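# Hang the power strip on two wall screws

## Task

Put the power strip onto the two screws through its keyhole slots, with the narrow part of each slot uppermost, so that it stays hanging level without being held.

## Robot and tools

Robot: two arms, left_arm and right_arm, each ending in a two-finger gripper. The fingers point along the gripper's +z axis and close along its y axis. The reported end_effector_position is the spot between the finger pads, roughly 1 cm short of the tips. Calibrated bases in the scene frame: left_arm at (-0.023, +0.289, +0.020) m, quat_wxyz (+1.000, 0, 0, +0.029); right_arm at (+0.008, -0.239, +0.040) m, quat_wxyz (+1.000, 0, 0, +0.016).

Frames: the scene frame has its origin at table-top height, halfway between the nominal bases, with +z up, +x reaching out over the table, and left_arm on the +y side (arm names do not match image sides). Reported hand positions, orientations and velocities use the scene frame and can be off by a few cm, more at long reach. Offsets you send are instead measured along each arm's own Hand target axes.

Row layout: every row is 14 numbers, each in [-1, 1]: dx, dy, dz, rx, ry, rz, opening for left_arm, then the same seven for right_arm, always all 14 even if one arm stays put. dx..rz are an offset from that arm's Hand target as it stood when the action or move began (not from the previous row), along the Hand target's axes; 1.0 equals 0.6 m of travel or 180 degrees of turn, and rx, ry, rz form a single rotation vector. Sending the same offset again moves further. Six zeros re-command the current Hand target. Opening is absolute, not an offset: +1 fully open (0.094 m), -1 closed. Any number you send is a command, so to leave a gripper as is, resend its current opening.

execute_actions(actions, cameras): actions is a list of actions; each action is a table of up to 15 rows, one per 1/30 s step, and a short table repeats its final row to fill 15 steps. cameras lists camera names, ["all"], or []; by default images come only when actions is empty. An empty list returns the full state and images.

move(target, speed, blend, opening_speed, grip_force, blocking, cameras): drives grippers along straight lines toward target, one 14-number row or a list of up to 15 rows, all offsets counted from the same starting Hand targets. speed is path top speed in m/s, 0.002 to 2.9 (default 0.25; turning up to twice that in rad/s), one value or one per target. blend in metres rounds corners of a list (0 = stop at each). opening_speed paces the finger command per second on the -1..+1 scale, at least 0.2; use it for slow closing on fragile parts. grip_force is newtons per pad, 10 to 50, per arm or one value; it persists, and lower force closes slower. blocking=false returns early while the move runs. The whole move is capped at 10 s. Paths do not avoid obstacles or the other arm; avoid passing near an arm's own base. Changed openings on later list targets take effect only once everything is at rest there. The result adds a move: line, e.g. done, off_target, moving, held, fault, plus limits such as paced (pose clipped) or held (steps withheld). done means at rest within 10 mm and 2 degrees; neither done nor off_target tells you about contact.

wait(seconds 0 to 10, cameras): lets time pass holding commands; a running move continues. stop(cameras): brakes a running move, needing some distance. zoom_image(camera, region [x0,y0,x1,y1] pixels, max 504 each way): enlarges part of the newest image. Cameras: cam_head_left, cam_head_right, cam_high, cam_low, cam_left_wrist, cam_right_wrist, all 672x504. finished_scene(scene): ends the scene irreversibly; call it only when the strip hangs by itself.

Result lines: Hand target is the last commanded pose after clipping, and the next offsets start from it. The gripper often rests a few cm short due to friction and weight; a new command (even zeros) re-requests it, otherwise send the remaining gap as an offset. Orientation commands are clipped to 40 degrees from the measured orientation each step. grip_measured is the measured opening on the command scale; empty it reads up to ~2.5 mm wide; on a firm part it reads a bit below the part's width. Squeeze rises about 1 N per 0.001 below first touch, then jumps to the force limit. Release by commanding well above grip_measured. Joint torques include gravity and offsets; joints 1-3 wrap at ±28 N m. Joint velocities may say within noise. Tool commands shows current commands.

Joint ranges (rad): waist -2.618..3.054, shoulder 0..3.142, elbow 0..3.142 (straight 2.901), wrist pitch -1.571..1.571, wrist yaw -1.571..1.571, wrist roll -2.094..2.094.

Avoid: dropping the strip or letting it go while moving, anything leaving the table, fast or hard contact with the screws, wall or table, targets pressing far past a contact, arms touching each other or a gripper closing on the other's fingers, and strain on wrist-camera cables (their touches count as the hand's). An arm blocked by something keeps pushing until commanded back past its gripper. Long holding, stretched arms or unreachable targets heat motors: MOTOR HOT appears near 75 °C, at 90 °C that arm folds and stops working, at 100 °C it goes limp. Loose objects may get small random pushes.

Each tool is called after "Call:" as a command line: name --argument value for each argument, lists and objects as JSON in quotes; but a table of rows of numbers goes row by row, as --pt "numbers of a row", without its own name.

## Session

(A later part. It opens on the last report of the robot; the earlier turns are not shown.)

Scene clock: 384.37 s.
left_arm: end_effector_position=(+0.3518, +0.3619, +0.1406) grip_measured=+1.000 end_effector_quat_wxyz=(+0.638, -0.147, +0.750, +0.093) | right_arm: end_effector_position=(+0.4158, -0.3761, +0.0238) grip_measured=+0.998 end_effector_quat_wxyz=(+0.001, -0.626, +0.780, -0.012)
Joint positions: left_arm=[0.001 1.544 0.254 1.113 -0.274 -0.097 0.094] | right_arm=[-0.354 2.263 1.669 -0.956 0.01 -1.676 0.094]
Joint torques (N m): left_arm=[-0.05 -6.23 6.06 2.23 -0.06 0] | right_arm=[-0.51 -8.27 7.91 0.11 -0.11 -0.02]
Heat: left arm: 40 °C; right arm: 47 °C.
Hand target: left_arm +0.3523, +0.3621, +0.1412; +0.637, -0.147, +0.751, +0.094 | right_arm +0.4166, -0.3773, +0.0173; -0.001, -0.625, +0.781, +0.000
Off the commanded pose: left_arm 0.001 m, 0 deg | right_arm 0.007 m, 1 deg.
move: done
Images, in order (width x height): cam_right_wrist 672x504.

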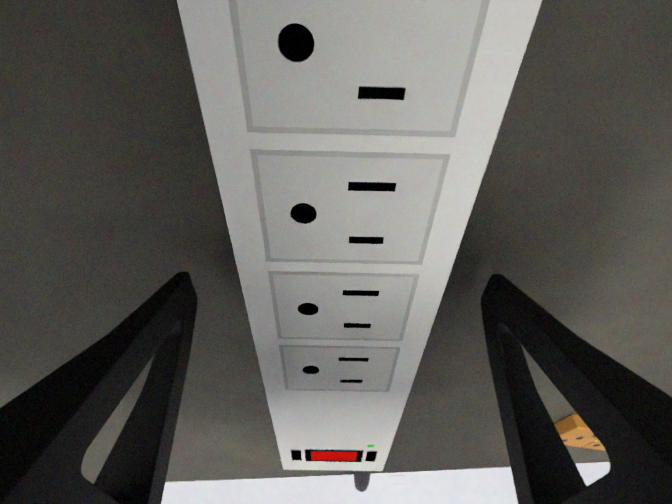

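Call:
move --target '[0,0,0,0,0,0,1, 0,0.004,0.055,0,0,0,1]' --speed 0.05 --cameras '["cam_right_wrist"]'

Scene clock: 387.83 s.
left_arm: end_effector_position=(+0.3518, +0.3619, +0.1406) grip_measured=+1.000 end_effector_quat_wxyz=(+0.638, -0.147, +0.750, +0.093) | right_arm: end_effector_position=(+0.4223, -0.3782, +0.0148) grip_measured=+0.998 end_effector_quat_wxyz=(+0.007, -0.626, +0.780, -0.020)
Joint positions: left_arm=[0.001 1.544 0.254 1.113 -0.274 -0.097 0.094] | right_arm=[-0.354 2.283 1.665 -0.913 0.01 -1.676 0.094]
Joint torques (N m): left_arm=[-0.05 -6.22 6.06 2.23 -0.06 -0.01] | right_arm=[-0.54 -6.99 2.92 0.72 -0.12 -0.03]
Heat: left arm: 41 °C; right arm: 47 °C.
Hand target: left_arm +0.3523, +0.3621, +0.1412; +0.637, -0.147, +0.751, +0.094 | right_arm +0.4142, -0.3768, -0.0157; -0.001, -0.625, +0.781, +0.000
Off the commanded pose: left_arm 0.001 m, 0 deg | right_arm 0.032 m, 2 deg.
move: off_target (right_arm)
Images, in order (width x height): cam_right_wrist 672x504.

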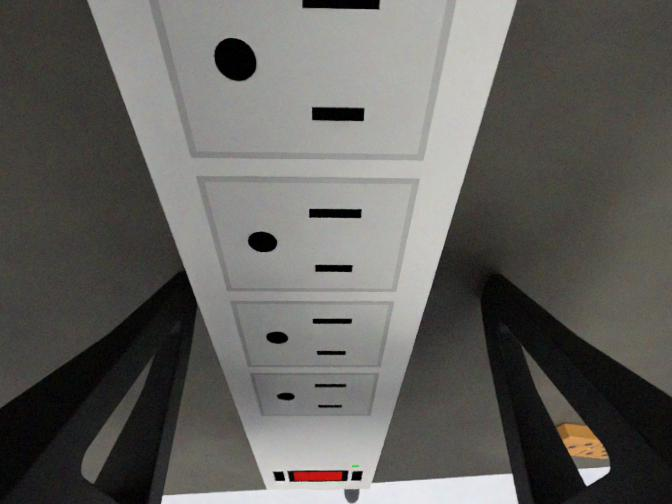

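Call:
move --target '[0,0,0,0,0,0,1, 0,0,-0.045,0,0,0,1]' --speed 0.05 --cameras '["cam_high", "cam_low", "cam_head_left", "cam_head_right"]'

Call:
zoom_image --camera "cam_low" --region '[0, 200, 150, 400]'

Call:
zoom_image --camera "cam_high" --region '[80, 240, 280, 360]'

Scene clock: 429.67 s.
left_arm: end_effector_position=(+0.3518, +0.3619, +0.1406) grip_measured=+1.000 end_effector_quat_wxyz=(+0.638, -0.147, +0.750, +0.093) | right_arm: end_effector_position=(+0.4218, -0.3781, +0.0151) grip_measured=+0.998 end_effector_quat_wxyz=(+0.006, -0.626, +0.780, -0.019)
Joint positions: left_arm=[0.001 1.544 0.254 1.113 -0.274 -0.097 0.094] | right_arm=[-0.354 2.283 1.667 -0.917 0.01 -1.676 0.094]
Joint torques (N m): left_arm=[-0.05 -6.22 6.06 2.23 -0.06 -0.01] | right_arm=[-0.53 -9.88 6.17 -0.03 -0.12 -0.01]
Heat: left arm: 41 °C; right arm: 44 °C.
Hand target: left_arm +0.3523, +0.3621, +0.1412; +0.637, -0.147, +0.751, +0.094 | right_arm +0.4143, -0.3768, +0.0113; -0.001, -0.625, +0.781, +0.000
Off the commanded pose: left_arm 0.001 m, 0 deg | right_arm 0.009 m, 2 deg.
move: done
Images, in order (width x height): cam_head_left 672x504, cam_head_right 672x504, cam_high 672x504, cam_low 672x504.

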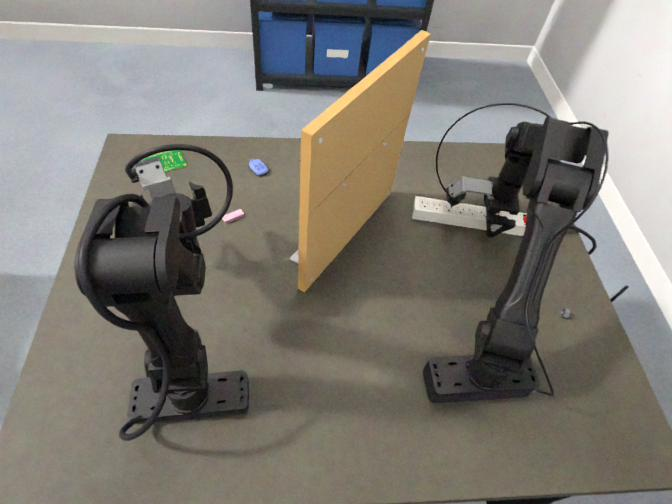

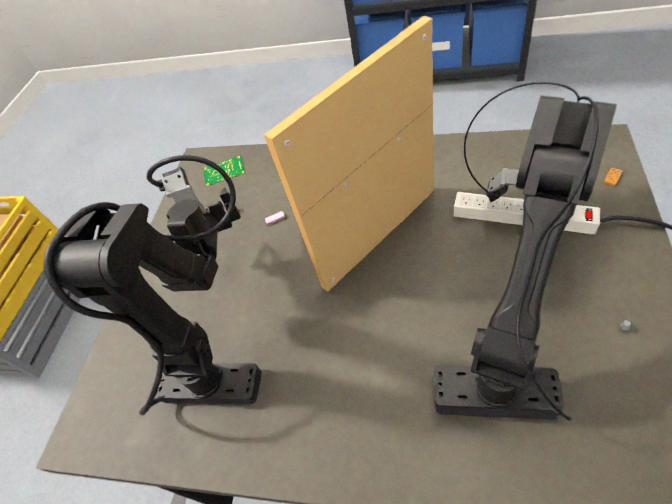

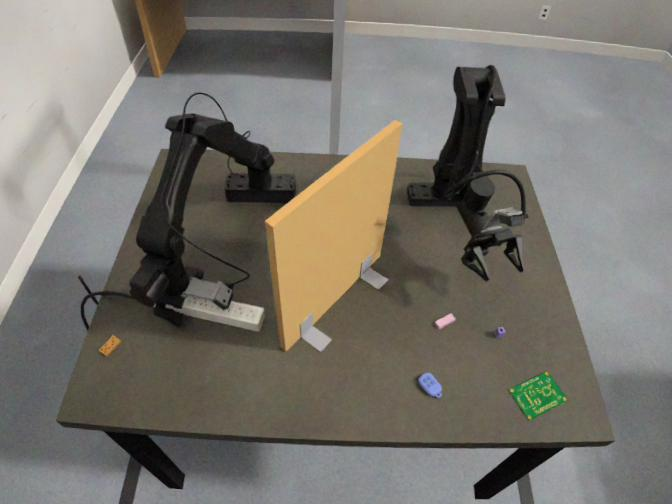

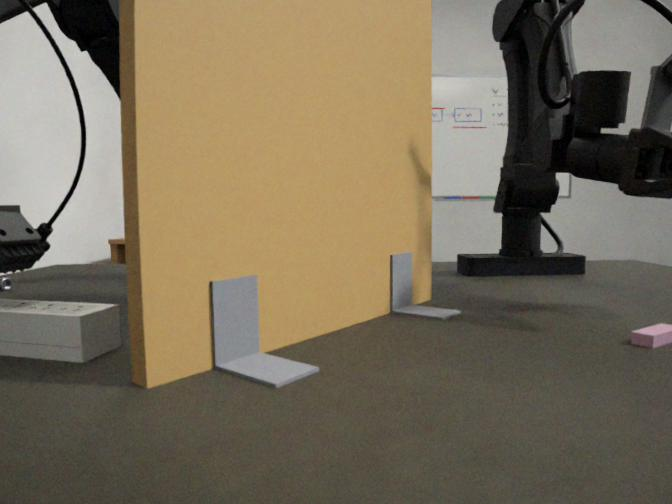

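Scaled by 2.520.

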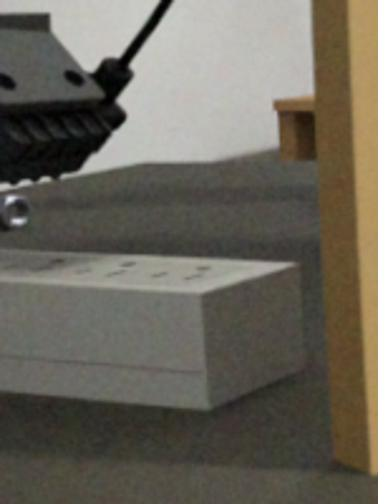

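Scaled by 2.520.

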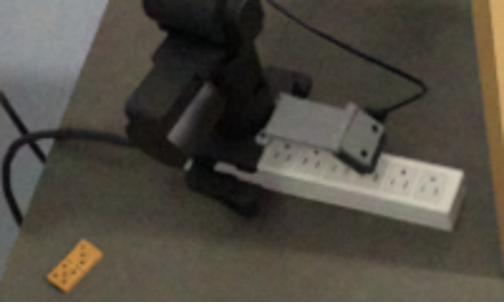

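Call:
move --pt "0 0 0 0 0 0 1 0 0 -0.12 0 0 0 1" --pt "0 0 0 0 0 0 1 -0.08 0 -0.12 0 0 0 1" --speed 0.1 --cameras '["cam_right_wrist"]'

Scene clock: 441.40 s.
left_arm: end_effector_position=(+0.3518, +0.3619, +0.1406) grip_measured=+1.000 end_effector_quat_wxyz=(+0.638, -0.147, +0.750, +0.093) | right_arm: end_effector_position=(+0.4198, -0.3292, +0.0591) grip_measured=+0.998 end_effector_quat_wxyz=(-0.020, -0.628, +0.778, +0.017)
Joint positions: left_arm=[0.001 1.544 0.254 1.113 -0.274 -0.097 0.094] | right_arm=[-0.246 2.26 1.809 -1.171 0.01 -1.572 0.094]
Joint torques (N m): left_arm=[-0.03 -6.22 6.06 2.24 -0.06 -0.01] | right_arm=[-0.23 -15.28 6.54 0 -0.1 0.06]
Heat: left arm: 41 °C; right arm: 46 °C.
Hand target: left_arm +0.3523, +0.3621, +0.1412; +0.637, -0.147, +0.751, +0.094 | right_arm +0.4249, -0.3298, +0.0832; -0.001, -0.625, +0.781, +0.000
Off the commanded pose: left_arm 0.001 m, 0 deg | right_arm 0.025 m, 3 deg.
move: off_target (right_arm)
Images, in order (width x height): cam_right_wrist 672x504.

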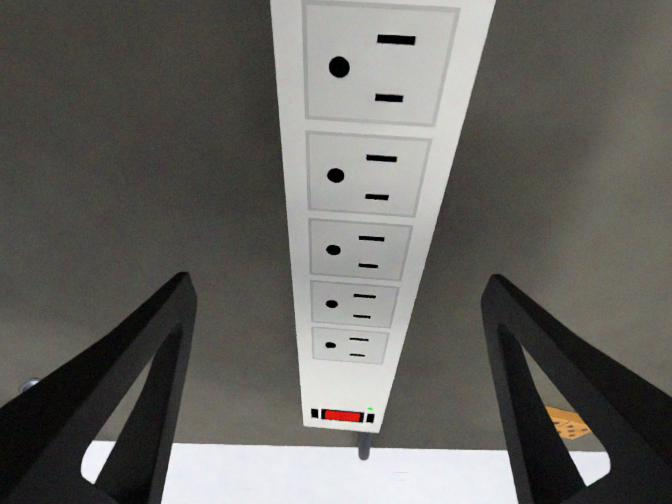

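Call:
move --target '[0,0,0,0,0,0,1, 0,0.004,0.14,0,0,0,1]' --speed 0.07 --cameras '["cam_right_wrist"]'

Scene clock: 448.70 s.
left_arm: end_effector_position=(+0.3518, +0.3619, +0.1406) grip_measured=+1.000 end_effector_quat_wxyz=(+0.638, -0.147, +0.750, +0.093) | right_arm: end_effector_position=(+0.4303, -0.3315, +0.0162) grip_measured=+0.998 end_effector_quat_wxyz=(+0.009, -0.627, +0.778, -0.019)
Joint positions: left_arm=[0.001 1.544 0.254 1.113 -0.274 -0.097 0.094] | right_arm=[-0.246 2.263 1.636 -0.903 0.01 -1.571 0.094]
Joint torques (N m): left_arm=[-0.03 -6.22 6.08 2.23 -0.07 -0.01] | right_arm=[-0.24 -8.17 4.64 0.29 -0.11 0.05]
Heat: left arm: 41 °C; right arm: 45 °C.
Hand target: left_arm +0.3523, +0.3621, +0.1412; +0.637, -0.147, +0.751, +0.094 | right_arm +0.4224, -0.3294, -0.0008; -0.001, -0.625, +0.781, +0.000
Off the commanded pose: left_arm 0.001 m, 0 deg | right_arm 0.019 m, 2 deg.
move: off_target (right_arm)
Images, in order (width x height): cam_right_wrist 672x504.

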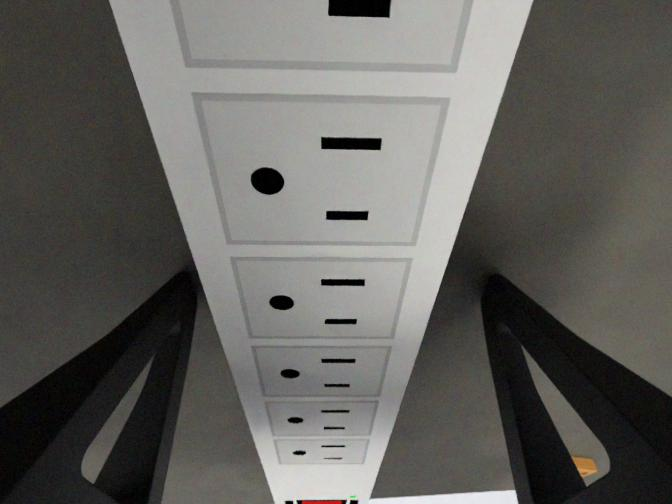

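Call:
move --target '[0,0,0,0,0,0,1, 0,0,0,0,0,0,-0.15]' --opening_speed 0.35 --cameras '["cam_right_wrist"]'

Scene clock: 455.23 s.
left_arm: end_effector_position=(+0.3518, +0.3619, +0.1406) grip_measured=+1.000 end_effector_quat_wxyz=(+0.638, -0.147, +0.750, +0.093) | right_arm: end_effector_position=(+0.4304, -0.3315, +0.0162) grip_measured=-0.061 end_effector_quat_wxyz=(+0.009, -0.627, +0.779, -0.019)
Joint positions: left_arm=[0.001 1.544 0.254 1.113 -0.274 -0.097 0.094] | right_arm=[-0.246 2.263 1.636 -0.903 0.01 -1.57 0.044]
Joint torques (N m): left_arm=[-0.03 -6.22 6.06 2.23 -0.07 -0.01] | right_arm=[-0.18 -8.16 4.64 0.31 -0.11 0.04]
Heat: left arm: 41 °C; right arm: 45 °C.
Hand target: left_arm +0.3523, +0.3621, +0.1412; +0.637, -0.147, +0.751, +0.094 | right_arm +0.4224, -0.3294, -0.0008; -0.001, -0.625, +0.781, +0.000
Off the commanded pose: left_arm 0.001 m, 0 deg | right_arm 0.019 m, 2 deg.
move: off_target (right_arm)
Images, in order (width x height): cam_right_wrist 672x504.

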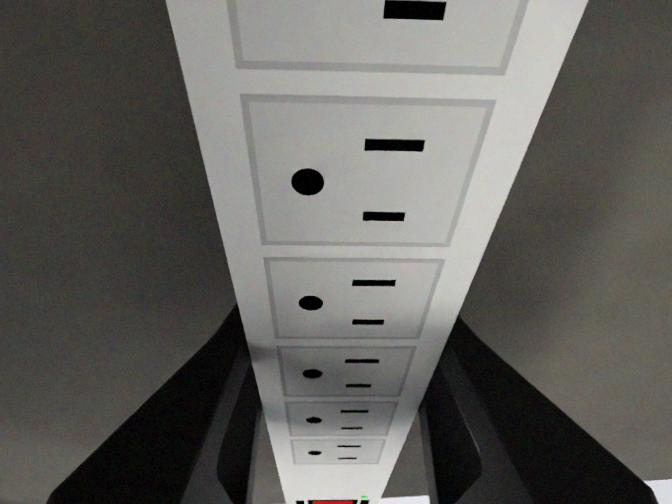

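Call:
move --pt "0 0 0 0 0 0 1 0 0.033 -0.25 0.0 0 0 -0.15" --pt "0 0 0 0 0 0 1 -0.034 0.148 -0.40 0.5 0 0 -0.15" --speed 0.12 --blend '[0.05, 0]' --cameras '["cam_right_wrist", "cam_head_left", "cam_head_right"]'

Scene clock: 480.17 s.
left_arm: end_effector_position=(+0.3518, +0.3619, +0.1406) grip_measured=+1.000 end_effector_quat_wxyz=(+0.638, -0.147, +0.750, +0.093) | right_arm: end_effector_position=(+0.3387, -0.2890, +0.2139) grip_measured=-0.061 end_effector_quat_wxyz=(+0.427, -0.458, +0.586, -0.514)
Joint positions: left_arm=[0.001 1.544 0.254 1.113 -0.274 -0.097 0.094] | right_arm=[-0.115 0.987 0.169 0.71 0.131 -1.528 0.044]
Joint torques (N m): left_arm=[-0.03 -6.22 6.06 2.24 -0.07 0] | right_arm=[0.46 -1.48 6.65 2.76 0.17 -0.38]
Heat: left arm: 41 °C; right arm: 45 °C.
Hand target: left_arm +0.3523, +0.3621, +0.1412; +0.637, -0.147, +0.751, +0.094 | right_arm +0.3406, -0.2897, +0.2393; +0.441, -0.442, +0.552, -0.552
Off the commanded pose: left_arm 0.001 m, 0 deg | right_arm 0.025 m, 6 deg.
move: off_target (right_arm)
Images, in order (width x height): cam_head_left 672x504, cam_head_right 672x504, cam_right_wrist 672x504.

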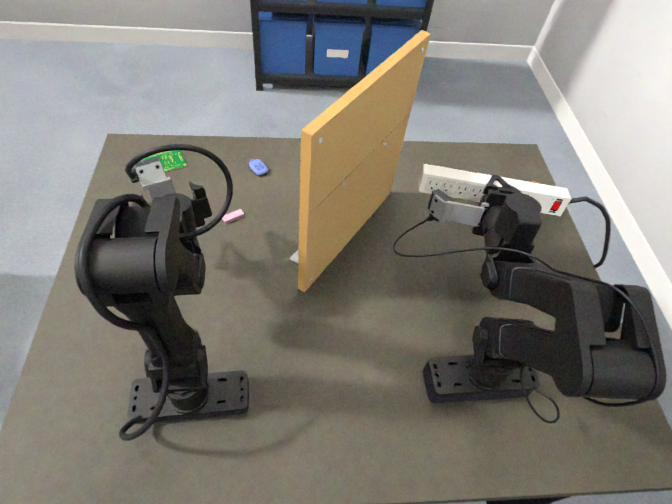

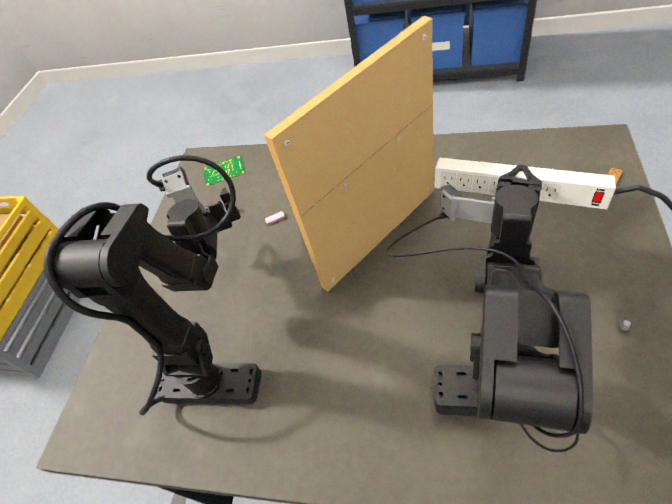

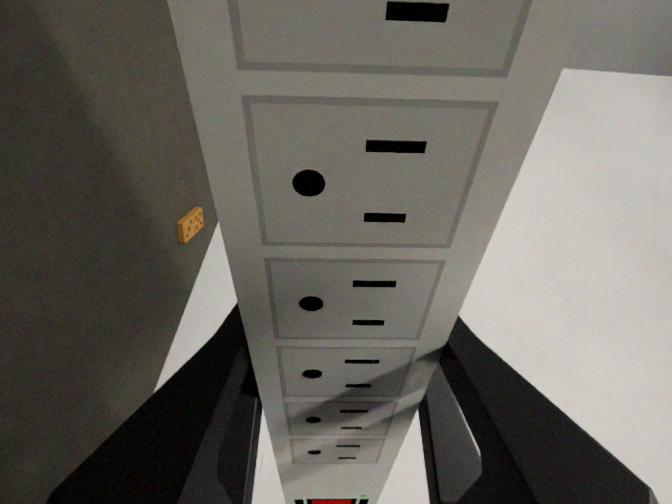

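Call:
move --target '[0,0,0,0,0,0,1, -0.211,-0.0345,-0.15,0,-0.3867,0,-0.15]' --speed 0.15 --cameras '["cam_right_wrist", "cam_head_left", "cam_head_right"]'

Scene clock: 495.27 s.
left_arm: end_effector_position=(+0.3518, +0.3619, +0.1406) grip_measured=+1.000 end_effector_quat_wxyz=(+0.638, -0.147, +0.750, +0.093) | right_arm: end_effector_position=(+0.2824, -0.1550, +0.2313) grip_measured=-0.061 end_effector_quat_wxyz=(+0.666, -0.668, +0.281, -0.176)
Joint positions: left_arm=[0.001 1.544 0.254 1.113 -0.274 -0.097 0.094] | right_arm=[-0.381 1.075 0.253 0.656 -1.261 -1.589 0.044]
Joint torques (N m): left_arm=[-0.03 -6.22 6.08 2.24 -0.07 0] | right_arm=[1.29 -1.59 10.15 2.02 -0.89 -0.21]
Heat: left arm: 41 °C; right arm: 47 °C.
Hand target: left_arm +0.3523, +0.3621, +0.1412; +0.637, -0.147, +0.751, +0.094 | right_arm +0.2805, -0.1464, +0.2598; +0.677, -0.678, +0.202, -0.201
Off the commanded pose: left_arm 0.001 m, 0 deg | right_arm 0.030 m, 10 deg.
move: off_target (right_arm)
Images, in order (width x height): cam_head_left 672x504, cam_head_right 672x504, cam_right_wrist 672x504.

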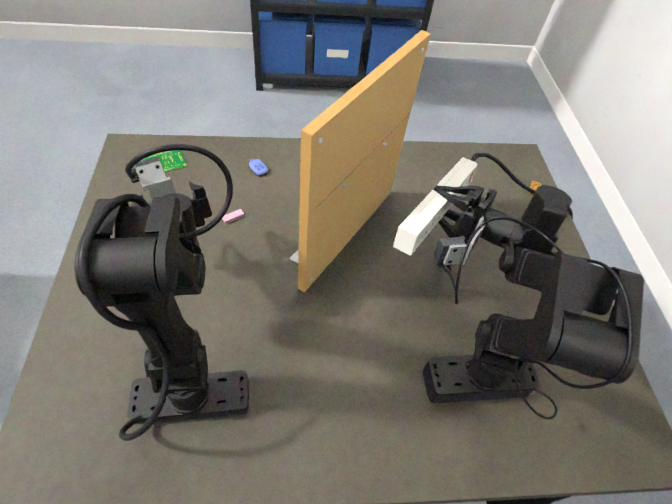

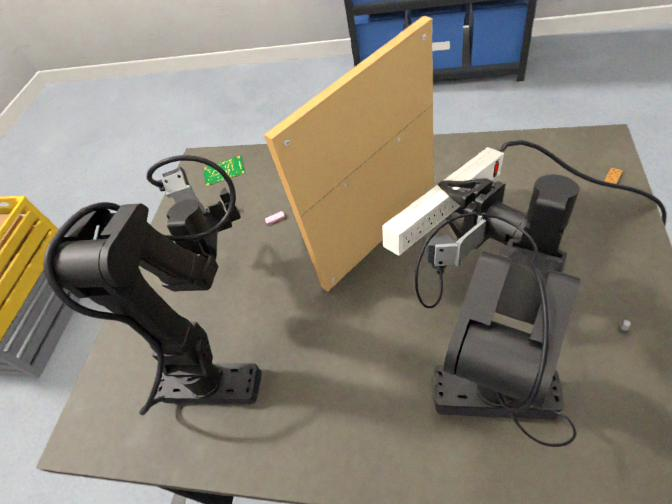

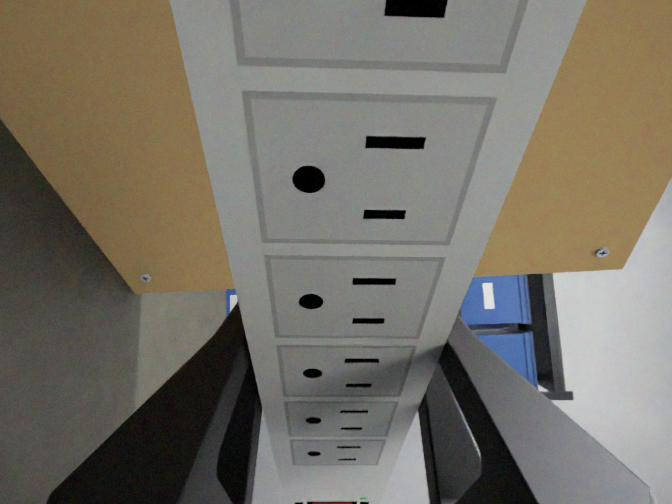

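Call:
move --target '[0,0,0,0,0,0,1, 0,0.058,0.14,0.0095,-0.008,-0.03,-0.15]' --speed 0.08 --cameras '["cam_head_left", "cam_head_right"]'

Scene clock: 512.10 s.
left_arm: end_effector_position=(+0.3518, +0.3619, +0.1406) grip_measured=+1.000 end_effector_quat_wxyz=(+0.638, -0.147, +0.750, +0.093) | right_arm: end_effector_position=(+0.3230, -0.0859, +0.1975) grip_measured=-0.061 end_effector_quat_wxyz=(+0.660, -0.689, +0.223, -0.200)
Joint positions: left_arm=[0.001 1.544 0.254 1.113 -0.274 -0.097 0.094] | right_arm=[-0.013 1.501 0.28 1.138 -0.943 -1.619 0.044]
Joint torques (N m): left_arm=[-0.03 -6.22 6.06 2.24 -0.07 0] | right_arm=[1.29 -3.36 8.35 2.35 -0.54 -0.12]
Heat: left arm: 42 °C; right arm: 53 °C.
Hand target: left_arm +0.3523, +0.3621, +0.1412; +0.637, -0.147, +0.751, +0.094 | right_arm +0.3263, -0.0761, +0.2249; +0.680, -0.679, +0.158, -0.227
Off the commanded pose: left_arm 0.001 m, 0 deg | right_arm 0.029 m, 8 deg.
move: off_target (right_arm)
Images, in order (width x height): cam_head_left 672x504, cam_head_right 672x504.

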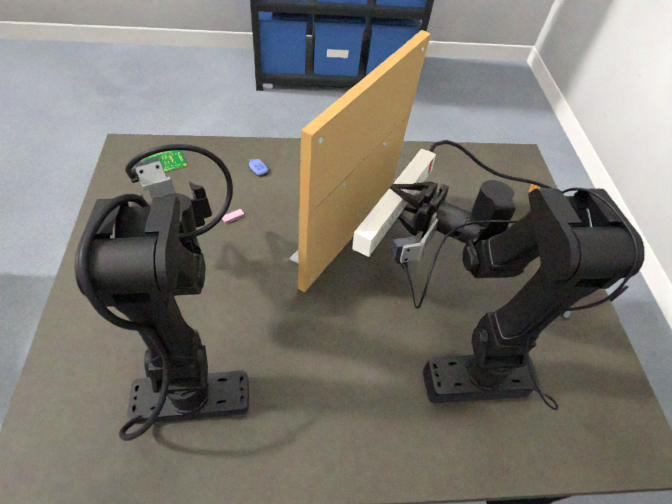

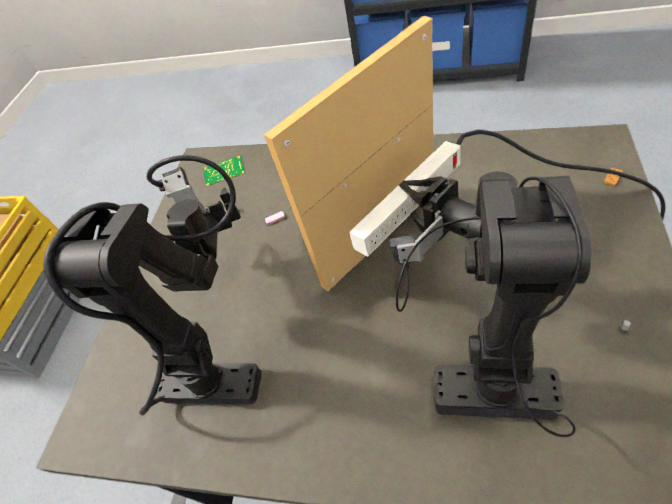

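Call:
move --target '[0,0,0,0,0,0,1, 0,0,0.055,0.008,-0.008,0,-0.15]' --speed 0.05 --cameras '["cam_head_left", "cam_head_right"]'

Call:
zoom_image --camera "cam_head_left" --region '[310, 110, 450, 250]'

Call:
zoom_image --camera "cam_head_right" --region '[320, 110, 480, 270]'

Scene clock: 518.90 s.
left_arm: end_effector_position=(+0.3518, +0.3619, +0.1406) grip_measured=+1.000 end_effector_quat_wxyz=(+0.638, -0.147, +0.750, +0.093) | right_arm: end_effector_position=(+0.3415, -0.0594, +0.1983) grip_measured=-0.061 end_effector_quat_wxyz=(+0.668, -0.687, +0.210, -0.195)
Joint positions: left_arm=[0.001 1.544 0.254 1.113 -0.274 -0.097 0.094] | right_arm=[0.087 1.622 0.363 1.211 -0.87 -1.595 0.044]
Joint torques (N m): left_arm=[-0.05 -6.22 6.06 2.24 -0.06 -0.01] | right_arm=[1.36 -4.11 8.18 2.45 -0.5 -0.13]
Heat: left arm: 42 °C; right arm: 52 °C.
Hand target: left_arm +0.3523, +0.3621, +0.1412; +0.637, -0.147, +0.751, +0.094 | right_arm +0.3436, -0.0480, +0.2258; +0.690, -0.674, +0.146, -0.220
Off the commanded pose: left_arm 0.001 m, 0 deg | right_arm 0.030 m, 8 deg.
move: off_target (right_arm)
Images, in order (width x height): cam_head_left 672x504, cam_head_right 672x504.

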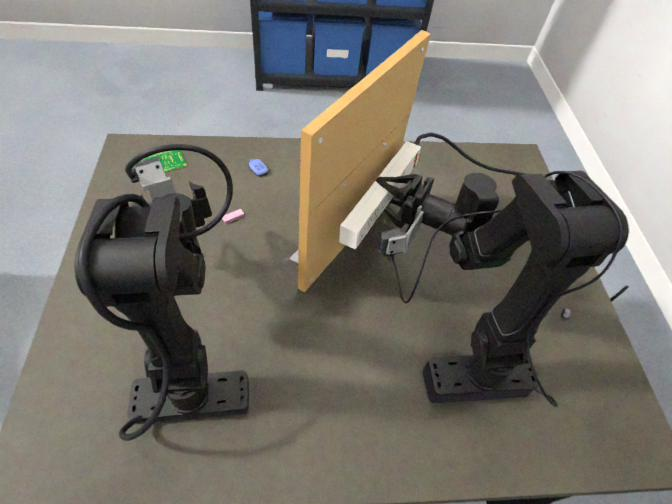

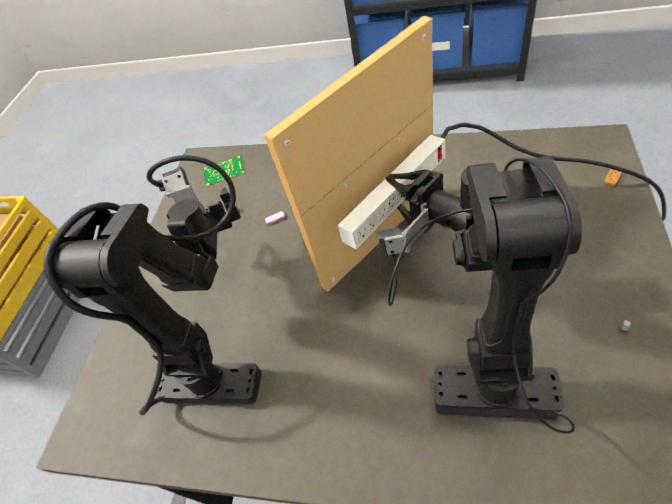

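Scaled by 3.600.

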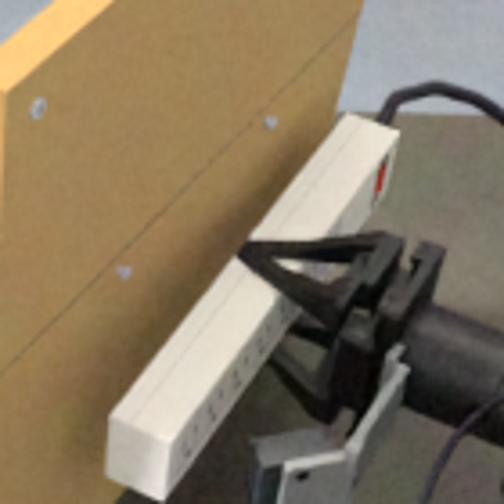

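Scaled by 3.150.

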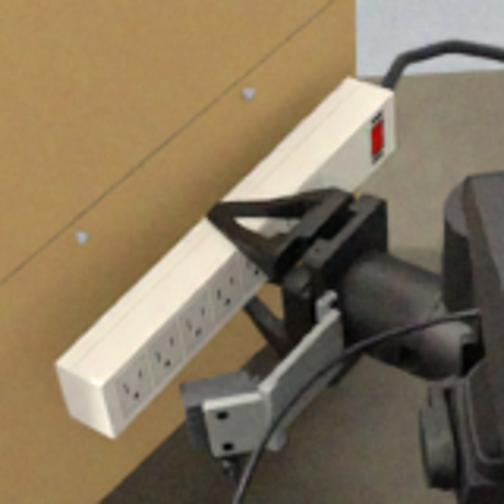

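Call:
move --target '[0,0,0,0,0,0,1, 0,0,0.018,0.004,0,0,-0.15]' --speed 0.03

Call:
move --target '[0,0,0,0,0,0,1, 0,0,0.01,0,0,0,-0.15]' --speed 0.03 --cameras '["cam_head_left", "cam_head_right"]'

Call:
zoom_image --camera "cam_head_left" --region '[310, 110, 430, 230]'

Call:
zoom_image --camera "cam_head_right" --region '[320, 110, 460, 250]'

Scene clock: 530.57 s.
left_arm: end_effector_position=(+0.3518, +0.3619, +0.1406) grip_measured=+1.000 end_effector_quat_wxyz=(+0.638, -0.147, +0.750, +0.093) | right_arm: end_effector_position=(+0.3466, -0.0495, +0.1994) grip_measured=-0.061 end_effector_quat_wxyz=(+0.672, -0.684, +0.205, -0.196)
Joint positions: left_arm=[0.001 1.544 0.254 1.113 -0.274 -0.097 0.094] | right_arm=[0.121 1.661 0.388 1.246 -0.843 -1.585 0.044]
Joint torques (N m): left_arm=[-0.03 -6.22 6.06 2.24 -0.06 -0.01] | right_arm=[1.29 -4.41 8.05 2.44 -0.44 -0.14]
Heat: left arm: 42 °C; right arm: 49 °C.
Hand target: left_arm +0.3523, +0.3621, +0.1412; +0.637, -0.147, +0.751, +0.094 | right_arm +0.3489, -0.0386, +0.2263; +0.694, -0.669, +0.145, -0.221
Off the commanded pose: left_arm 0.001 m, 0 deg | right_arm 0.029 m, 8 deg.
move: off_target (right_arm)

Scene clock: 531.33 s.
left_arm: end_effector_position=(+0.3518, +0.3619, +0.1406) grip_measured=+1.000 end_effector_quat_wxyz=(+0.638, -0.147, +0.750, +0.093) | right_arm: end_effector_position=(+0.3496, -0.0443, +0.2008) grip_measured=-0.061 end_effector_quat_wxyz=(+0.673, -0.683, +0.202, -0.198)
Joint positions: left_arm=[0.001 1.544 0.254 1.113 -0.274 -0.097 0.094] | right_arm=[0.139 1.672 0.404 1.246 -0.827 -1.585 0.044]
Joint torques (N m): left_arm=[-0.03 -6.22 6.08 2.24 -0.07 -0.01] | right_arm=[1.26 -4.44 8.1 2.36 -0.45 -0.13]
Heat: left arm: 42 °C; right arm: 49 °C.
Hand target: left_arm +0.3523, +0.3621, +0.1412; +0.637, -0.147, +0.751, +0.094 | right_arm +0.3520, -0.0334, +0.2267; +0.694, -0.669, +0.145, -0.221
Off the commanded pose: left_arm 0.001 m, 0 deg | right_arm 0.028 m, 8 deg.
move: off_target (right_arm)
Images, in order (width x height): cam_head_left 672x504, cam_head_right 672x504.

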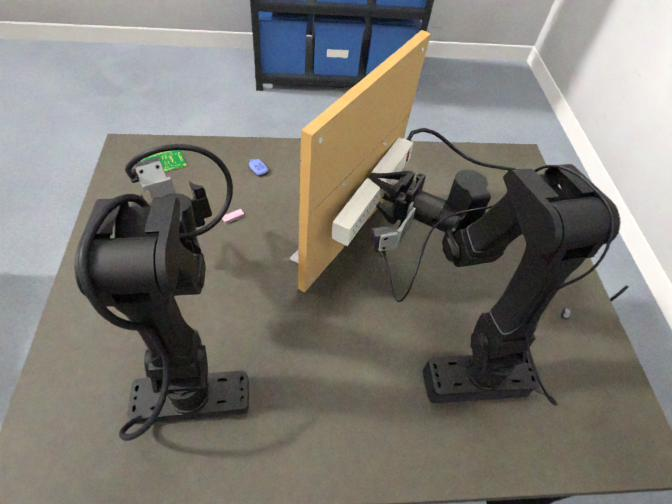

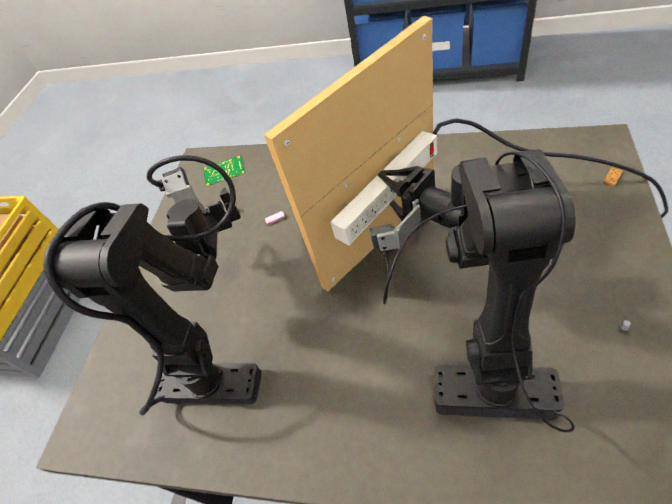

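Scaled by 4.200.

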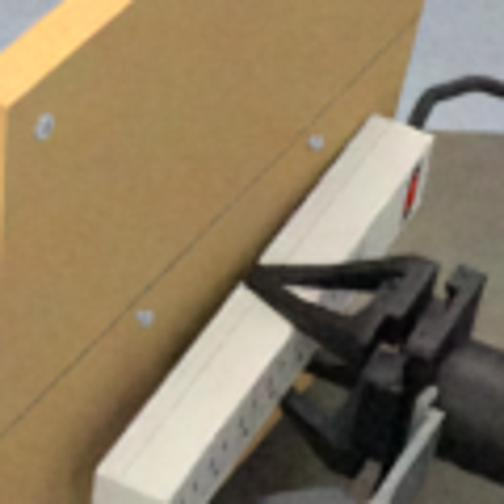

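Scaled by 3.600.

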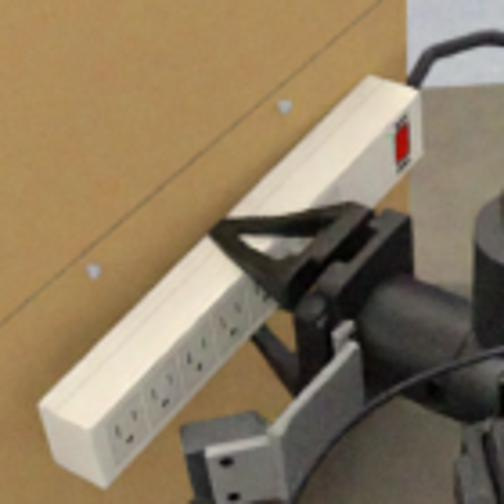

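Call:
move --target '[0,0,0,0,0,0,1, 0,0,0.007,0,0,0,-0.15]' --speed 0.03 --cameras '["cam_head_left", "cam_head_right"]'

Call:
zoom_image --camera "cam_head_left" --region '[320, 180, 380, 240]'

Call:
zoom_image --camera "cam_head_left" --region '[370, 120, 430, 180]'

Scene clock: 536.73 s.
left_arm: end_effector_position=(+0.3518, +0.3619, +0.1406) grip_measured=+1.000 end_effector_quat_wxyz=(+0.638, -0.147, +0.750, +0.093) | right_arm: end_effector_position=(+0.3517, -0.0423, +0.2007) grip_measured=-0.061 end_effector_quat_wxyz=(+0.673, -0.683, +0.204, -0.200)
Joint positions: left_arm=[0.001 1.544 0.254 1.113 -0.274 -0.097 0.094] | right_arm=[0.149 1.678 0.41 1.246 -0.811 -1.585 0.044]
Joint torques (N m): left_arm=[-0.03 -6.22 6.06 2.23 -0.06 -0.01] | right_arm=[1.31 -4.42 8.4 2.32 -0.48 -0.17]
Heat: left arm: 42 °C; right arm: 50 °C.
Hand target: left_arm +0.3523, +0.3621, +0.1412; +0.637, -0.147, +0.751, +0.094 | right_arm +0.3540, -0.0298, +0.2269; +0.694, -0.669, +0.145, -0.221
Off the commanded pose: left_arm 0.001 m, 0 deg | right_arm 0.029 m, 8 deg.
move: off_target (right_arm)
Images, in order (width x height): cam_head_left 672x504, cam_head_right 672x504.

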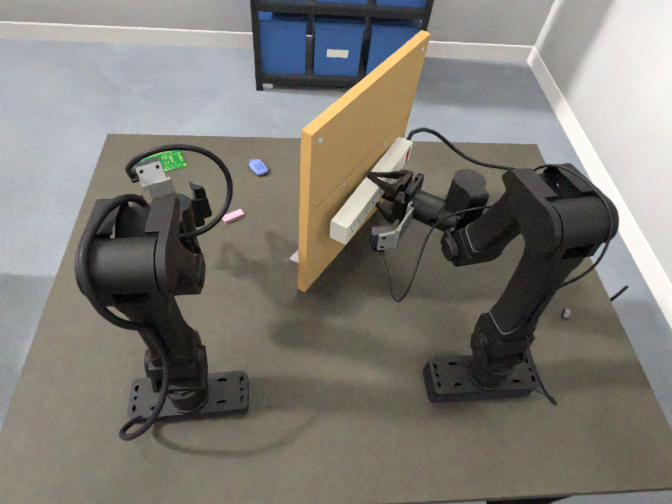

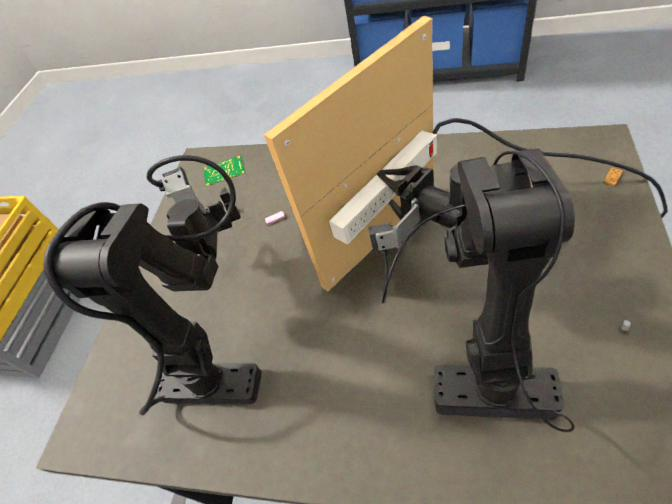

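Scaled by 8.400.

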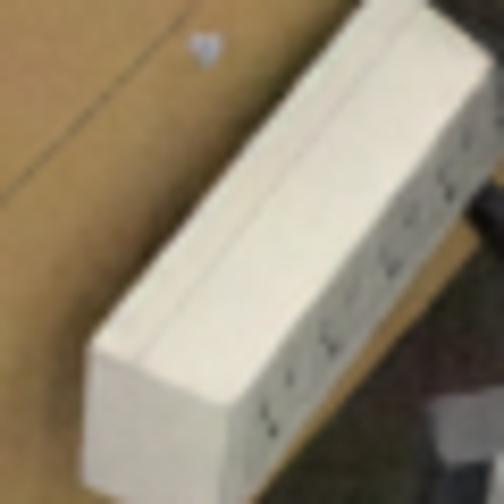

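Scaled by 8.400.

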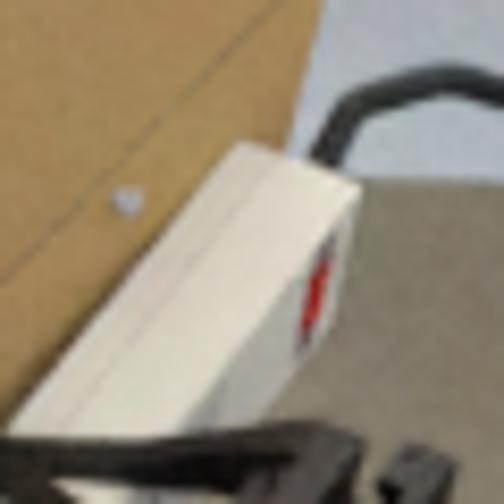

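Call:
move --target '[0,0,0,0,0,0,1, 0,0,0.008,0,0,0,-0.15]' --speed 0.03 --cameras '["cam_head_left", "cam_head_right"]'

Call:
zoom_image --camera "cam_head_left" --region '[320, 180, 380, 240]'

Call:
zoom_image --camera "cam_head_left" --region '[370, 120, 430, 180]'

Call:
zoom_image --camera "cam_head_right" --region '[320, 110, 460, 250]'

Scene clock: 543.33 s.
left_arm: end_effector_position=(+0.3518, +0.3619, +0.1406) grip_measured=+1.000 end_effector_quat_wxyz=(+0.638, -0.147, +0.750, +0.093) | right_arm: end_effector_position=(+0.3538, -0.0387, +0.2006) grip_measured=-0.061 end_effector_quat_wxyz=(+0.673, -0.682, +0.204, -0.201)
Joint positions: left_arm=[0.001 1.544 0.254 1.113 -0.274 -0.097 0.094] | right_arm=[0.162 1.687 0.42 1.246 -0.796 -1.585 0.044]
Joint torques (N m): left_arm=[-0.03 -6.22 6.08 2.24 -0.06 0] | right_arm=[1.51 -4.55 8.69 2.31 -0.47 -0.17]
Heat: left arm: 42 °C; right arm: 50 °C.
Hand target: left_arm +0.3523, +0.3621, +0.1412; +0.637, -0.147, +0.751, +0.094 | right_arm +0.3564, -0.0256, +0.2272; +0.694, -0.669, +0.145, -0.221
Off the commanded pose: left_arm 0.001 m, 0 deg | right_arm 0.030 m, 8 deg.
move: off_target (right_arm)
Images, in order (width x height): cam_head_left 672x504, cam_head_right 672x504.

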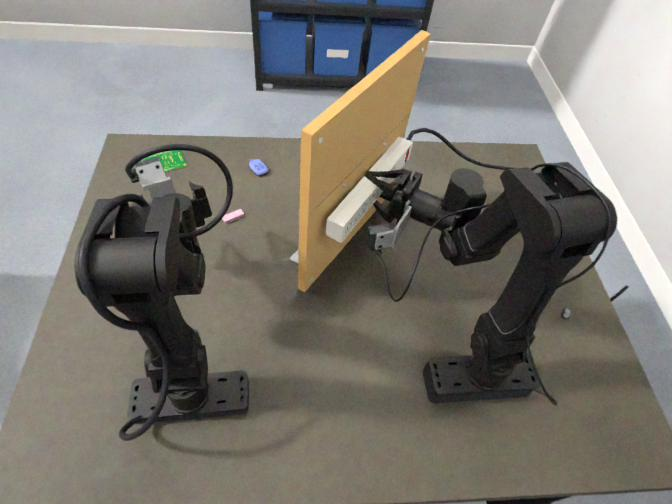

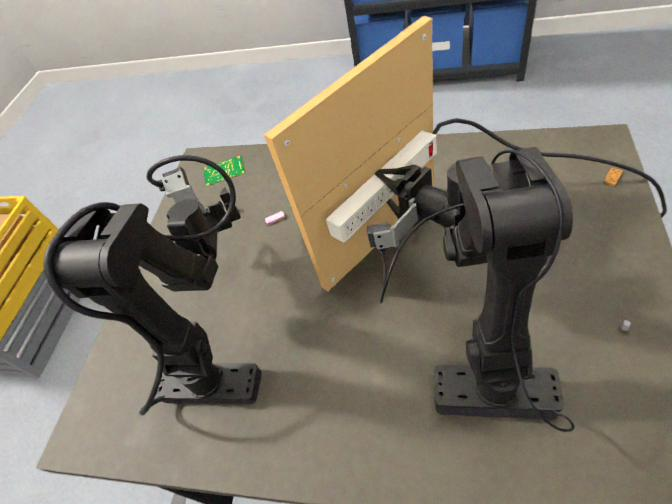

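Scaled by 8.400.

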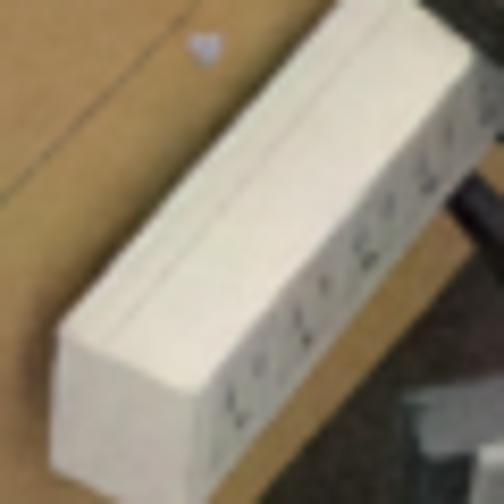

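Scaled by 8.400.

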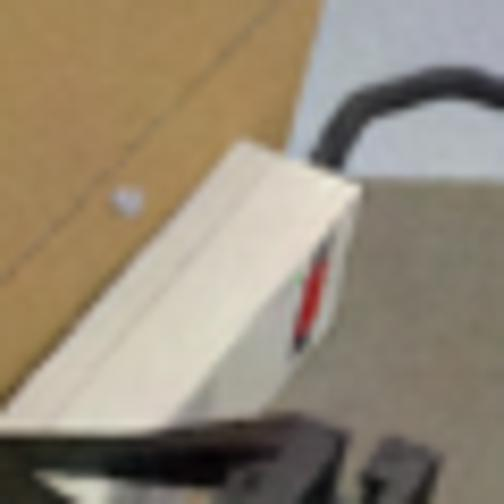

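Scaled by 3.600.

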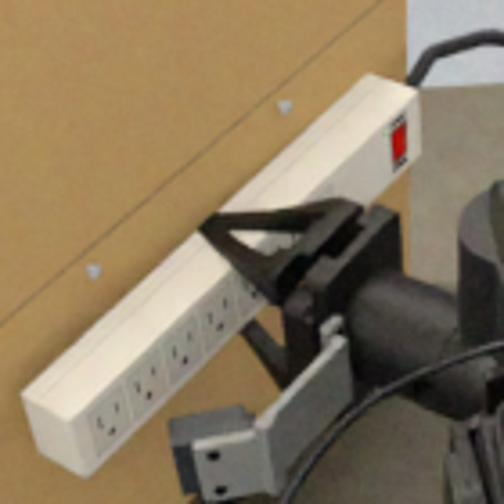

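Call:
move --target '[0,0,0,0,0,0,1, 0,0,0.003,0,0.012,0,-0.15]' --speed 0.03 --cameras '["cam_head_left", "cam_head_right"]'

Call:
zoom_image --camera "cam_head_left" --region '[320, 180, 380, 240]'

Call:
zoom_image --camera "cam_head_left" --region '[370, 120, 430, 180]'

Call:
zoom_image --camera "cam_head_right" --region '[320, 110, 460, 250]'

Scene clock: 553.00 s.
left_arm: end_effector_position=(+0.3518, +0.3619, +0.1406) grip_measured=+1.000 end_effector_quat_wxyz=(+0.638, -0.147, +0.750, +0.093) | right_arm: end_effector_position=(+0.3567, -0.0353, +0.2005) grip_measured=-0.061 end_effector_quat_wxyz=(+0.669, -0.680, +0.214, -0.210)
Joint positions: left_arm=[0.001 1.544 0.254 1.113 -0.274 -0.097 0.094] | right_arm=[0.187 1.687 0.42 1.246 -0.743 -1.585 0.044]
Joint torques (N m): left_arm=[-0.05 -6.22 6.06 2.24 -0.06 -0.01] | right_arm=[1.35 -5.22 7.58 2.38 -0.39 -0.17]
Heat: left arm: 42 °C; right arm: 50 °C.
Hand target: left_arm +0.3523, +0.3621, +0.1412; +0.637, -0.147, +0.751, +0.094 | right_arm +0.3573, -0.0241, +0.2273; +0.691, -0.665, +0.158, -0.234
Off the commanded pose: left_arm 0.001 m, 0 deg | right_arm 0.029 m, 8 deg.
move: off_target (right_arm)
Images, in order (width x height): cam_head_left 672x504, cam_head_right 672x504.

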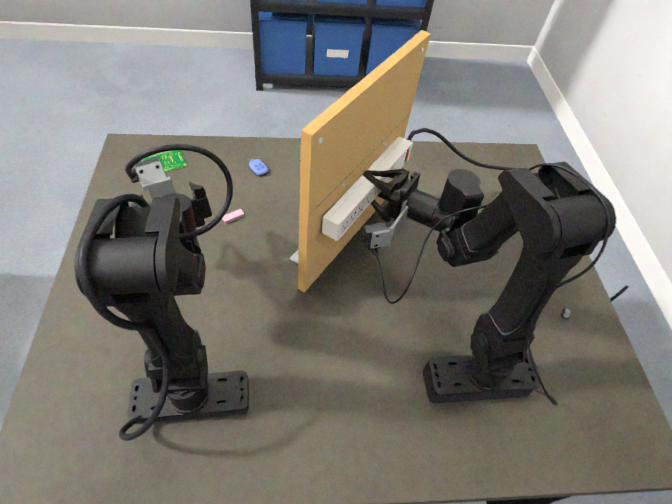

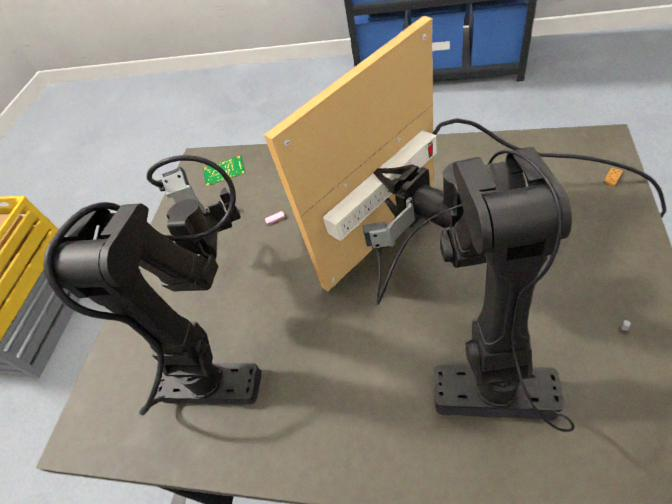

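Scaled by 8.400.

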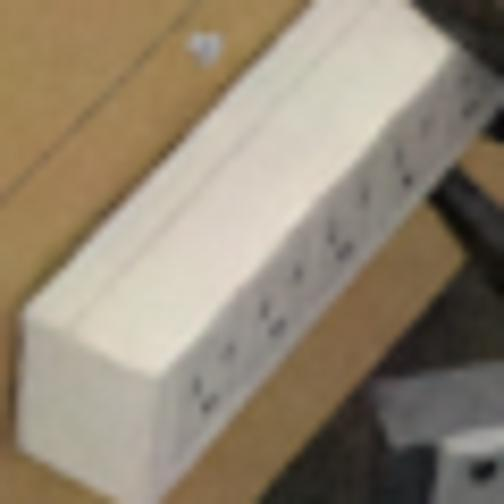

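Scaled by 8.400.

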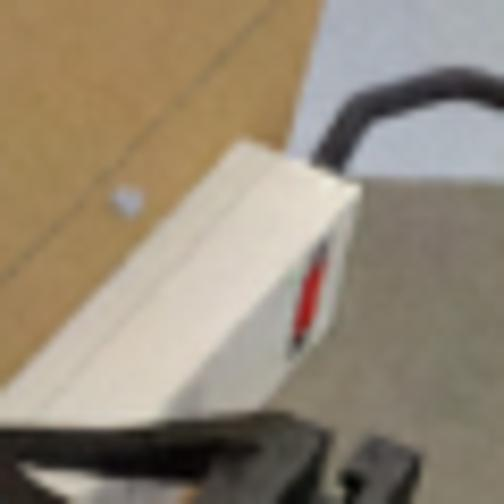

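Scaled by 3.600.

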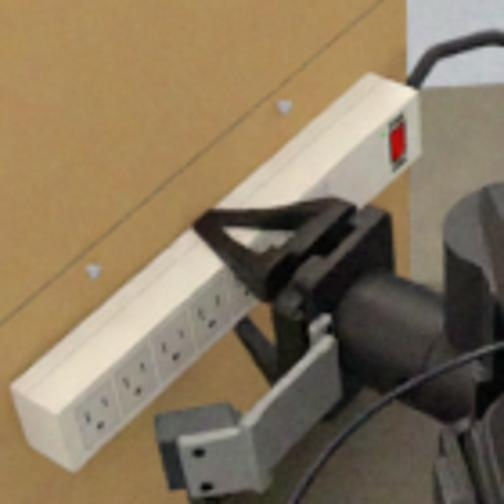

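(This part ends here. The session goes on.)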